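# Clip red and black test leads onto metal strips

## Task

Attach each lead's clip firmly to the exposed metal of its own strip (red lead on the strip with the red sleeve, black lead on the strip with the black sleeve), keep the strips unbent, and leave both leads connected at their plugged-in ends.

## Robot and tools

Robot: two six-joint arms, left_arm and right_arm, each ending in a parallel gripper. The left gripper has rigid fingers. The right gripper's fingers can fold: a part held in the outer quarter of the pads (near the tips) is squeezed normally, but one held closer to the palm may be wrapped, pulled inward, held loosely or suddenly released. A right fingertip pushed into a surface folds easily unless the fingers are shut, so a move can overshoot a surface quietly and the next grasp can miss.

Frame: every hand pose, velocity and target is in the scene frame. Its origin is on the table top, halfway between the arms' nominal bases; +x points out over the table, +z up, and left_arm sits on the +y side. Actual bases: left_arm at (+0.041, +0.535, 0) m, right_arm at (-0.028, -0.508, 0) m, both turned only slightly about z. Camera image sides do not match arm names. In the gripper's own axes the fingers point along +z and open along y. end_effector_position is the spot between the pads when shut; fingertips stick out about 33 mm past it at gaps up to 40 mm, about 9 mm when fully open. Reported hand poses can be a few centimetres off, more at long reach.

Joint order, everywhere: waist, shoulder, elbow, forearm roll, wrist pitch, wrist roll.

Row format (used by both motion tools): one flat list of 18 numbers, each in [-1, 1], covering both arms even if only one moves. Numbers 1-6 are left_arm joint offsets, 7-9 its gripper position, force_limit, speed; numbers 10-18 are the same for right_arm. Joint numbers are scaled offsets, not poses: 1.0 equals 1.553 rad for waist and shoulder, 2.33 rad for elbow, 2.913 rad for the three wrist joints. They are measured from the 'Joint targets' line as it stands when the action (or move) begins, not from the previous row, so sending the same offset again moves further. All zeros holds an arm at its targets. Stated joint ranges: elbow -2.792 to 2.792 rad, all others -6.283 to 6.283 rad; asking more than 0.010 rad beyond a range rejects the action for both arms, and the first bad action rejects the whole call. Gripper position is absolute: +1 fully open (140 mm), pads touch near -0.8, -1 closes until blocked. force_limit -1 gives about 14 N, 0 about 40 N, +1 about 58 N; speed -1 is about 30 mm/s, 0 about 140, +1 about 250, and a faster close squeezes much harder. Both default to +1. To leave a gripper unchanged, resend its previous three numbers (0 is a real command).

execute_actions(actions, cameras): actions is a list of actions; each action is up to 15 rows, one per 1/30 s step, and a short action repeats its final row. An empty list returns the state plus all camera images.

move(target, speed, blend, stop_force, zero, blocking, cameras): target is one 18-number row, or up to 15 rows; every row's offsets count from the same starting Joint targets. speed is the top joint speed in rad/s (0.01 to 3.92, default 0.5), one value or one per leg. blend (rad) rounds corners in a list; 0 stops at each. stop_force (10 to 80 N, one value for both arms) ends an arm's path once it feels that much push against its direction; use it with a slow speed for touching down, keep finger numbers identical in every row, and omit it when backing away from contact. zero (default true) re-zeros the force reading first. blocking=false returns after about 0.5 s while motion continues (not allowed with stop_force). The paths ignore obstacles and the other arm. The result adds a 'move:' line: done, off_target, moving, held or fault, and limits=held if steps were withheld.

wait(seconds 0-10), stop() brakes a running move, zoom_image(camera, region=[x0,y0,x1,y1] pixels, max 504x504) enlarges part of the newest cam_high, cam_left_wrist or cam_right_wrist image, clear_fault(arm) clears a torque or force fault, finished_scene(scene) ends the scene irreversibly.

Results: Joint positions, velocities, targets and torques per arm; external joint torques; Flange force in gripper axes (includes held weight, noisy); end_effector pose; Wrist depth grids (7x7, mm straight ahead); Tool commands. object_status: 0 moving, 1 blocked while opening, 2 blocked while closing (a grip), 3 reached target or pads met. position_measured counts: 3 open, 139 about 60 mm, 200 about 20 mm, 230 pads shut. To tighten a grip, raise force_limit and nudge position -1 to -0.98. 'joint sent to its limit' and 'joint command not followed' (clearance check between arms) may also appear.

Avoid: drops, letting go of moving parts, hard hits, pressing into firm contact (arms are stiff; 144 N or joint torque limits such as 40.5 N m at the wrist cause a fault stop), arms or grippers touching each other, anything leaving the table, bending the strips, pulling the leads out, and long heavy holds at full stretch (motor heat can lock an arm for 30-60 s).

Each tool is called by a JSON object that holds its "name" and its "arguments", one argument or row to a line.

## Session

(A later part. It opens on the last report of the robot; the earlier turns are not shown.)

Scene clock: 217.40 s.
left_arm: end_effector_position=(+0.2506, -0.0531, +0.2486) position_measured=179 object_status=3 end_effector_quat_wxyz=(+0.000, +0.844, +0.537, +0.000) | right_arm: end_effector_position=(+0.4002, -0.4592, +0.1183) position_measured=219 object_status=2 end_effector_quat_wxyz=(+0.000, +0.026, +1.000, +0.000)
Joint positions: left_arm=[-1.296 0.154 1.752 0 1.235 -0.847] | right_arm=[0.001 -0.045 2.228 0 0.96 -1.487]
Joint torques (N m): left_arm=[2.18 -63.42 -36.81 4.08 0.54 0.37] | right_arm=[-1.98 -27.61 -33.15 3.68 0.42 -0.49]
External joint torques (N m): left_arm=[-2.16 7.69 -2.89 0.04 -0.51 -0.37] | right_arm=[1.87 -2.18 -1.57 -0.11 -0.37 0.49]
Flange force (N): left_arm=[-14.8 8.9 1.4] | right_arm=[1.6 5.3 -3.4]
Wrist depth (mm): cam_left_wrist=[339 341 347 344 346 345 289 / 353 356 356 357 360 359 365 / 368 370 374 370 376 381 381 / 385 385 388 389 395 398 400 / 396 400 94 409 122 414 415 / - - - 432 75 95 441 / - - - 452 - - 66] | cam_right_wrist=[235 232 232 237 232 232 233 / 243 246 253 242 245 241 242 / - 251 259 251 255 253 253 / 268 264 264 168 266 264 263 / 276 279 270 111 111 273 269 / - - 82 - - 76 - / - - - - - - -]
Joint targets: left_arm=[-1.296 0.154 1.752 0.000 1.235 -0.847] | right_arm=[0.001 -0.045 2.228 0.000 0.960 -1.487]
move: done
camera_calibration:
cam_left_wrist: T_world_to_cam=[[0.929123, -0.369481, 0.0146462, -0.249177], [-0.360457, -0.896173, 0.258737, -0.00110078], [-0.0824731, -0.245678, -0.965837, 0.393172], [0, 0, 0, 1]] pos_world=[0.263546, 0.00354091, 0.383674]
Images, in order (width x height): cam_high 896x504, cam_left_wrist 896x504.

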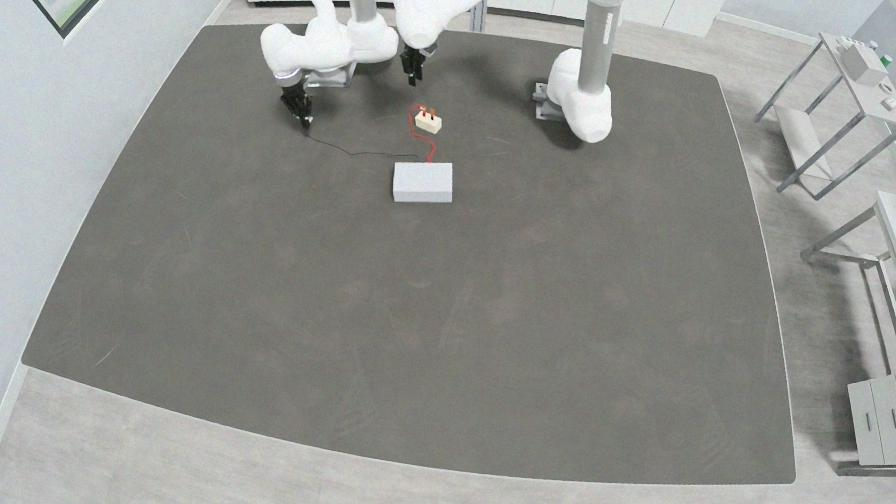

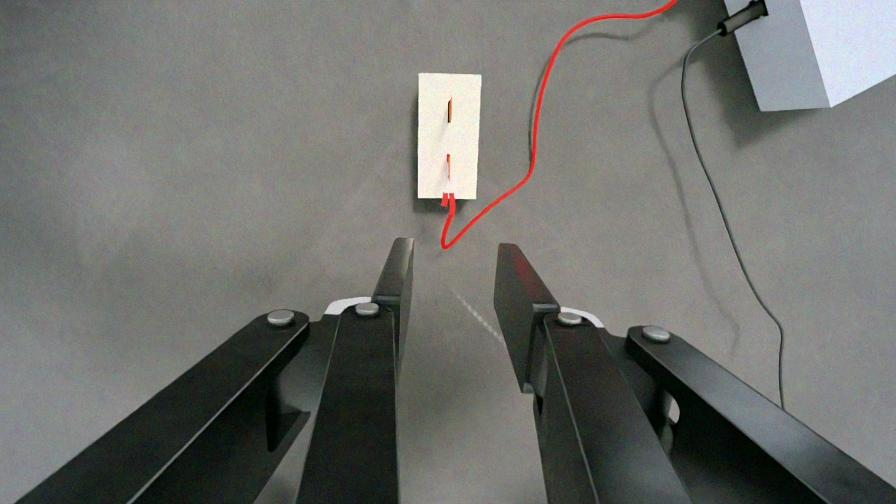

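{"name": "move", "arguments": {
  "target": [
    [1,0,0,0,0,0,-0.4,-1,-1,0,0,0,0,0,0,-1,-1,-1],
    [1,0,0,0,0,0,-0.4,-1,-1,0.5803,0.2459,-0.2801,0,0.0930,0.1714,-1,-1,-1],
    [1,0,0,0,0,0,-0.4,-1,-1,0.6261,0.2408,-0.1920,0,0.0252,-0.0898,-1,-1,-1]
  ],
  "speed": [0.8,0.5,0.3],
  "blend": [0.2,0.05,0],
  "cameras": ["cam_high","cam_right_wrist"]
}}

{"name": "zoom_image", "arguments": {
  "camera": "cam_high",
  "region": [385, 80, 485, 170]
}}

{"name": "zoom_image", "arguments": {
  "camera": "cam_right_wrist",
  "region": [390, 0, 580, 260]
}}

Scene clock: 257.47 s.
left_arm: end_effector_position=(+0.6325, +0.7340, +0.2487) position_measured=179 object_status=3 end_effector_quat_wxyz=(+0.000, +0.225, +0.974, +0.000) | right_arm: end_effector_position=(+0.3075, +0.0848, +0.1202) position_measured=219 object_status=2 end_effector_quat_wxyz=(+0.000, -0.557, +0.830, +0.000)
Joint positions: left_arm=[0.257 0.154 1.752 0 1.235 -0.847] | right_arm=[0.974 0.329 1.78 0 1.033 -1.748]
Joint torques (N m): left_arm=[2.43 -63.22 -37.34 4.1 0.2 0.41] | right_arm=[-1.75 -67.21 -34.83 3.92 0.4 -0.68]
External joint torques (N m): left_arm=[-2.37 7.47 -2.38 0.02 -0.17 -0.41] | right_arm=[1.66 -3.18 -1.54 -0.19 -0.34 0.68]
Flange force (N): left_arm=[-14.3 7.8 1.3] | right_arm=[1.0 3.6 -3.5]
Wrist depth (mm): cam_left_wrist=[336 341 343 345 346 348 351 / 355 356 357 359 360 363 366 / 369 371 371 376 377 381 381 / 383 388 388 390 393 400 402 / 400 400 94 407 122 415 412 / 418 - - 432 75 95 441 / - - - 453 - - 452] | cam_right_wrist=[233 235 239 193 233 236 235 / 243 237 246 201 244 245 244 / 254 258 250 250 255 256 253 / 261 258 271 166 261 268 266 / 236 - 273 111 99 273 275 / 228 - 82 - - 76 289 / - - - - - - -]
Joint targets: left_arm=[0.257 0.154 1.752 0.000 1.235 -0.847] | right_arm=[0.974 0.329 1.780 0.000 1.033 -1.748]
move: done
camera_calibration:
cam_right_wrist: T_world_to_cam=[[-0.919175, 0.393835, -0.00343323, 0.258628], [0.377717, 0.883959, 0.275583, -0.208017], [0.111569, 0.252013, -0.961271, 0.202182], [0, 0, 0, 1]] pos_world=[0.293739, 0.0310698, 0.252565]
Images, in order (width x height): cam_high 896x504, cam_right_wrist 896x504.

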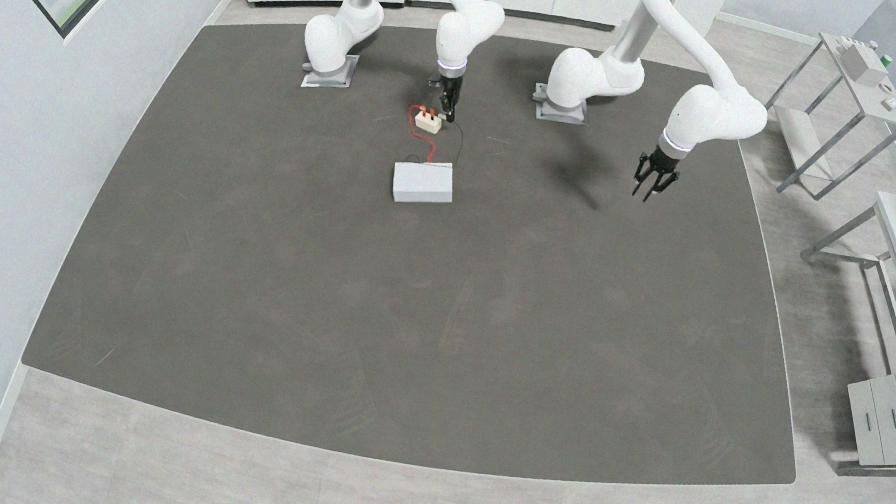

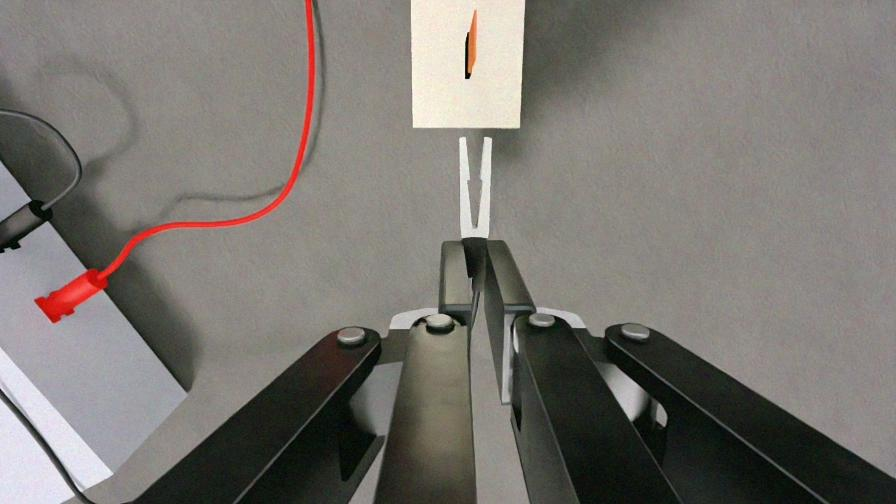

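Scaled by 5.040 from the camera's 896x504 image, which has a finer 1280x720 frame.

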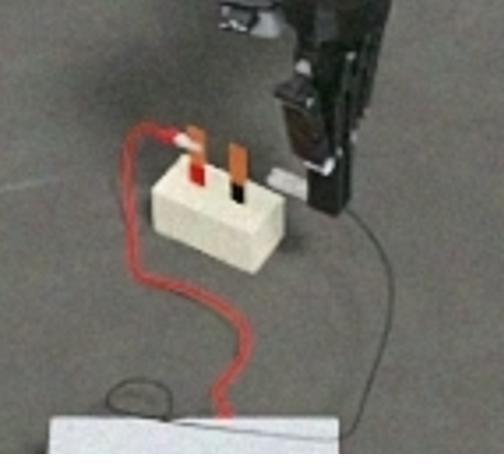

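Scaled by 1.938 from the camera's 896x504 image, which has a finer 1280x720 frame.

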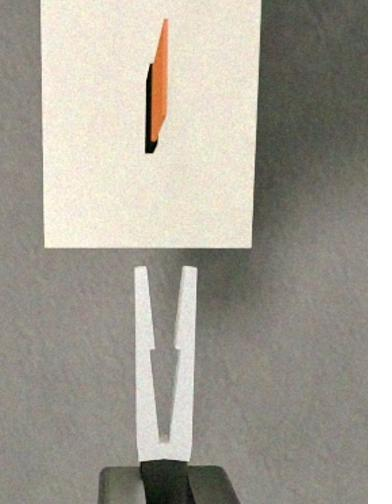

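{"name": "move", "arguments": {
  "target": [0,0,0,0,0,0,-0.4,-1,-1,-0.0066,-0.0316,0.0291,0,-0.0064,-0.0035,-1,-1,-1],
  "speed": 0.06,
  "cameras": ["cam_high","cam_right_wrist"]
}}

{"name": "zoom_image", "arguments": {
  "camera": "cam_high",
  "region": [390, 90, 450, 135]
}}

{"name": "zoom_image", "arguments": {
  "camera": "cam_right_wrist",
  "region": [400, 80, 550, 260]
}}

Scene clock: 274.33 s.
left_arm: end_effector_position=(+0.6325, +0.7340, +0.2487) position_measured=179 object_status=3 end_effector_quat_wxyz=(+0.000, +0.225, +0.974, +0.000) | right_arm: end_effector_position=(+0.2948, +0.0525, +0.1203) position_measured=219 object_status=2 end_effector_quat_wxyz=(+0.000, -0.557, +0.830, +0.000)
Joint positions: left_arm=[0.257 0.154 1.752 0 1.235 -0.847] | right_arm=[0.964 0.28 1.848 0 1.015 -1.759]
Joint torques (N m): left_arm=[2.75 -63.5 -37.37 4.04 0.2 0.32] | right_arm=[-1.31 -61.49 -34.07 3.89 0.43 -0.57]
External joint torques (N m): left_arm=[-2.7 7.8 -2.42 0.08 -0.17 -0.32] | right_arm=[1.55 -3.49 -1.89 -0.19 -0.38 0.57]
Flange force (N): left_arm=[-14.9 7.9 1.5] | right_arm=[0.9 3.4 -4.1]
Wrist depth (mm): cam_left_wrist=[339 341 342 345 347 348 351 / 354 356 357 363 362 363 366 / 370 370 374 376 377 380 382 / 385 390 385 386 393 396 401 / 404 402 92 407 110 416 420 / 418 - - 429 75 95 438 / - - - 458 - - 63] | cam_right_wrist=[235 233 235 194 236 233 237 / 243 244 242 201 243 243 243 / - 249 254 207 253 253 252 / 260 269 - 165 - - 265 / 259 271 - 111 99 281 273 / 243 - 82 - - 76 - / - - - - - - -]
Joint targets: left_arm=[0.257 0.154 1.752 0.000 1.235 -0.847] | right_arm=[0.964 0.280 1.848 0.000 1.014 -1.759]
move: done
camera_calibration:
cam_right_wrist: T_world_to_cam=[[-0.919195, 0.393787, -0.00339284, 0.259671], [0.377695, 0.884006, 0.275462, -0.174686], [0.111473, 0.251922, -0.961306, 0.211967], [0, 0, 0, 1]] pos_world=[0.281038, -0.00123056, 0.252765]
Images, in order (width x height): cam_high 896x504, cam_right_wrist 896x504.

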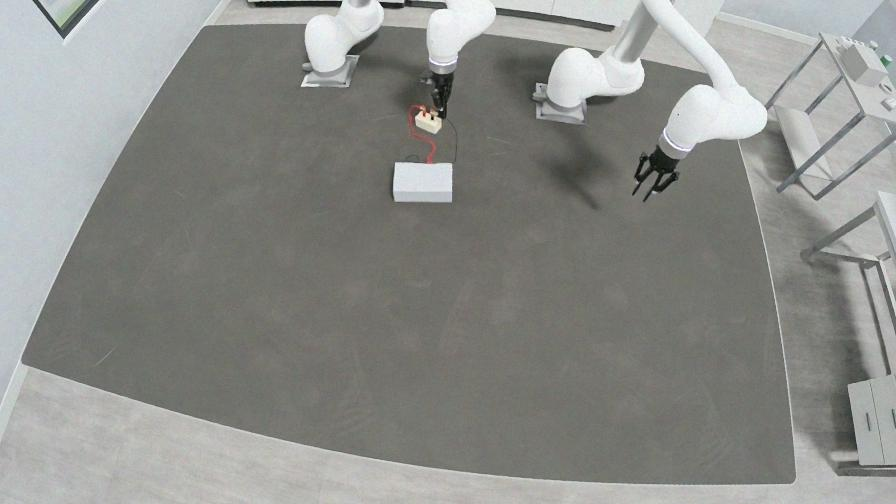

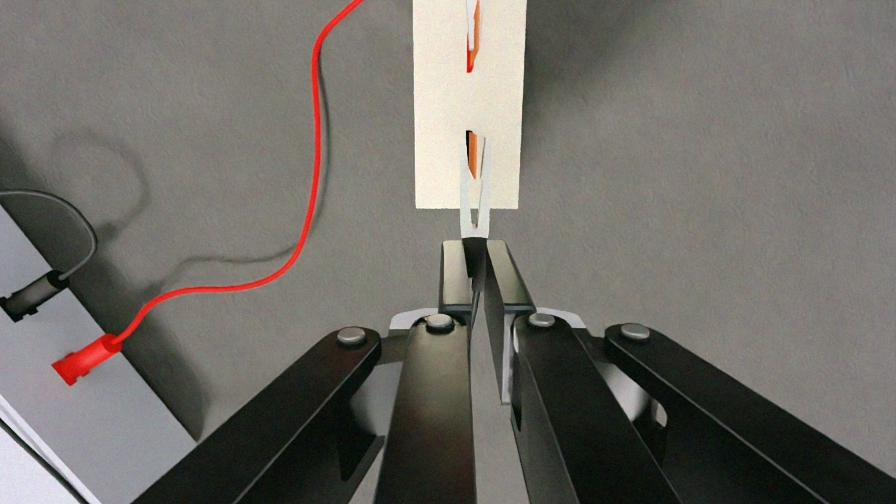

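Scaled by 8.400 from the camera's 896x504 image, which has a finer 1280x720 frame.

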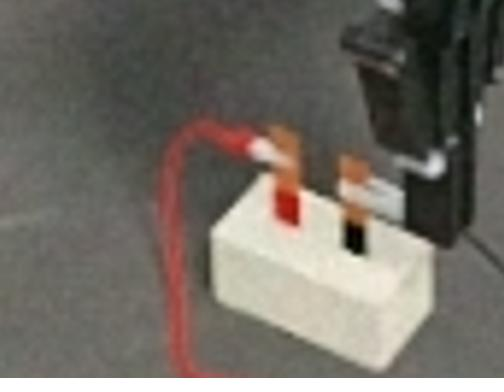

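Scaled by 2.800 from the camera's 896x504 image, which has a finer 1280x720 frame.

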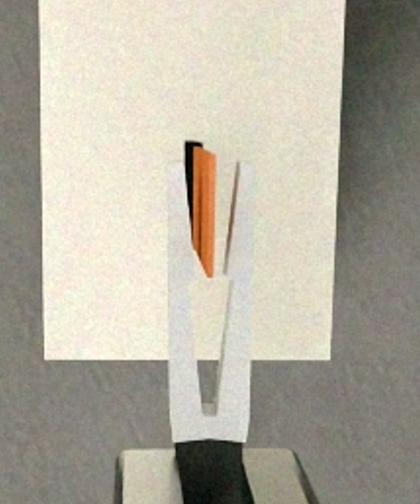

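{"name": "move", "arguments": {
  "target": [
    [0,0,0,0,0,0,-0.4,-1,-1,0,0,0,0,0,0,-0.4,-1,-1],
    [0,0,0,0,0,0,-0.4,-1,-1,0,-0.0581,-0.0591,0,0.0782,0,-0.4,-1,-1]
  ],
  "speed": 0.15,
  "cameras": ["cam_high","cam_right_wrist"]
}}

{"name": "zoom_image", "arguments": {
  "camera": "cam_high",
  "region": [385, 80, 485, 180]
}}

{"name": "zoom_image", "arguments": {
  "camera": "cam_right_wrist",
  "region": [390, 0, 580, 260]
}}

Scene clock: 287.87 s.
left_arm: end_effector_position=(+0.6325, +0.7340, +0.2487) position_measured=179 object_status=3 end_effector_quat_wxyz=(+0.000, +0.225, +0.974, +0.000) | right_arm: end_effector_position=(+0.2949, +0.0526, +0.2481) position_measured=179 object_status=3 end_effector_quat_wxyz=(+0.000, -0.557, +0.830, +0.000)
Joint positions: left_arm=[0.257 0.154 1.752 0 1.235 -0.847] | right_arm=[0.964 0.189 1.711 0 1.242 -1.759]
Joint torques (N m): left_arm=[2.68 -62.97 -37.35 4.12 0.21 0.4] | right_arm=[-1.7 -57.37 -36.58 4.3 0.48 -0.52]
External joint torques (N m): left_arm=[-2.63 7.28 -2.43 0 -0.19 -0.4] | right_arm=[1.85 -2.47 -3.48 -0.18 -0.44 0.52]
Flange force (N): left_arm=[-14.4 7.4 1.2] | right_arm=[-3.3 3.3 -4.9]
Wrist depth (mm): cam_left_wrist=[341 342 343 346 347 348 352 / 354 356 358 359 362 364 367 / 367 370 374 372 378 380 383 / 386 385 387 386 395 398 396 / 404 403 94 152 122 414 419 / 419 - - 431 75 95 439 / - - - 451 - - 458] | cam_right_wrist=[351 - - - 354 350 - / - - - 332 367 - - / 325 - - 338 381 382 384 / 325 367 398 396 393 399 398 / 340 342 97 411 114 406 - / - 78 91 434 - - - / - - - 450 - - -]
Joint targets: left_arm=[0.257 0.154 1.752 0.000 1.235 -0.847] | right_arm=[0.964 0.189 1.710 0.000 1.242 -1.759]
move: done
camera_calibration:
cam_right_wrist: T_world_to_cam=[[-0.919214, 0.393744, -0.00341986, 0.26012], [0.377623, 0.883973, 0.275669, -0.209922], [0.111566, 0.252107, -0.961247, 0.334677], [0, 0, 0, 1]] pos_world=[0.281039, -0.00123013, 0.380465]
Images, in order (width x height): cam_high 896x504, cam_right_wrist 896x504.

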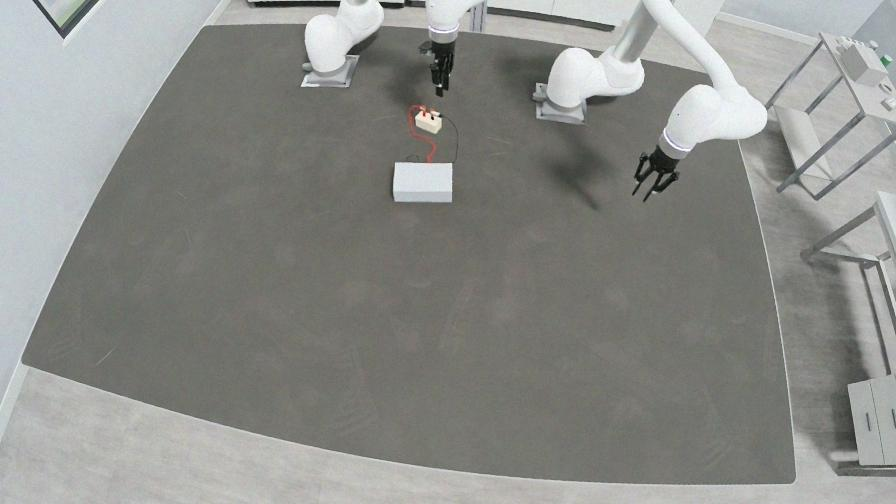

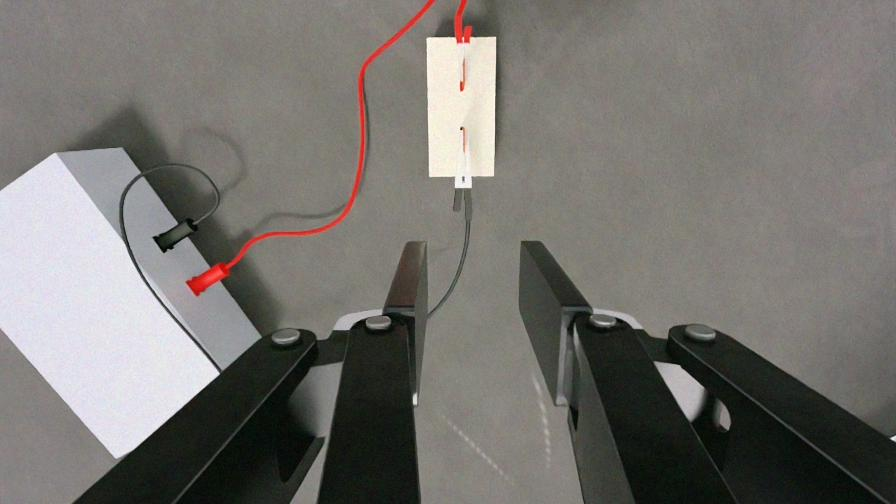

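Scaled by 5.040 from the camera's 896x504 image, which has a finer 1280x720 frame.

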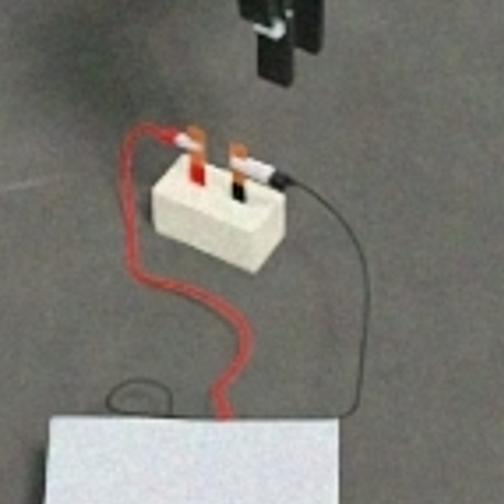

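Scaled by 1.938 from the camera's 896x504 image, which has a finer 1280x720 frame.

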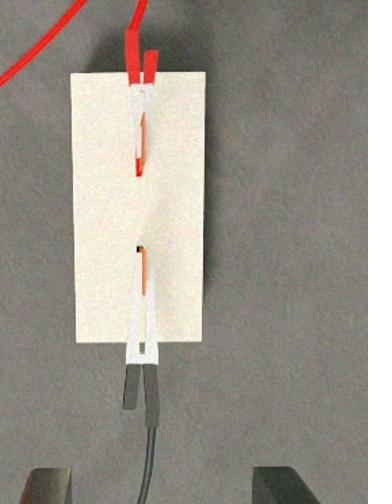

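Both clipped, leads plugged in.

{"name": "finished_scene", "arguments": {
  "scene": 2
}}

The scene is finished: the task was done.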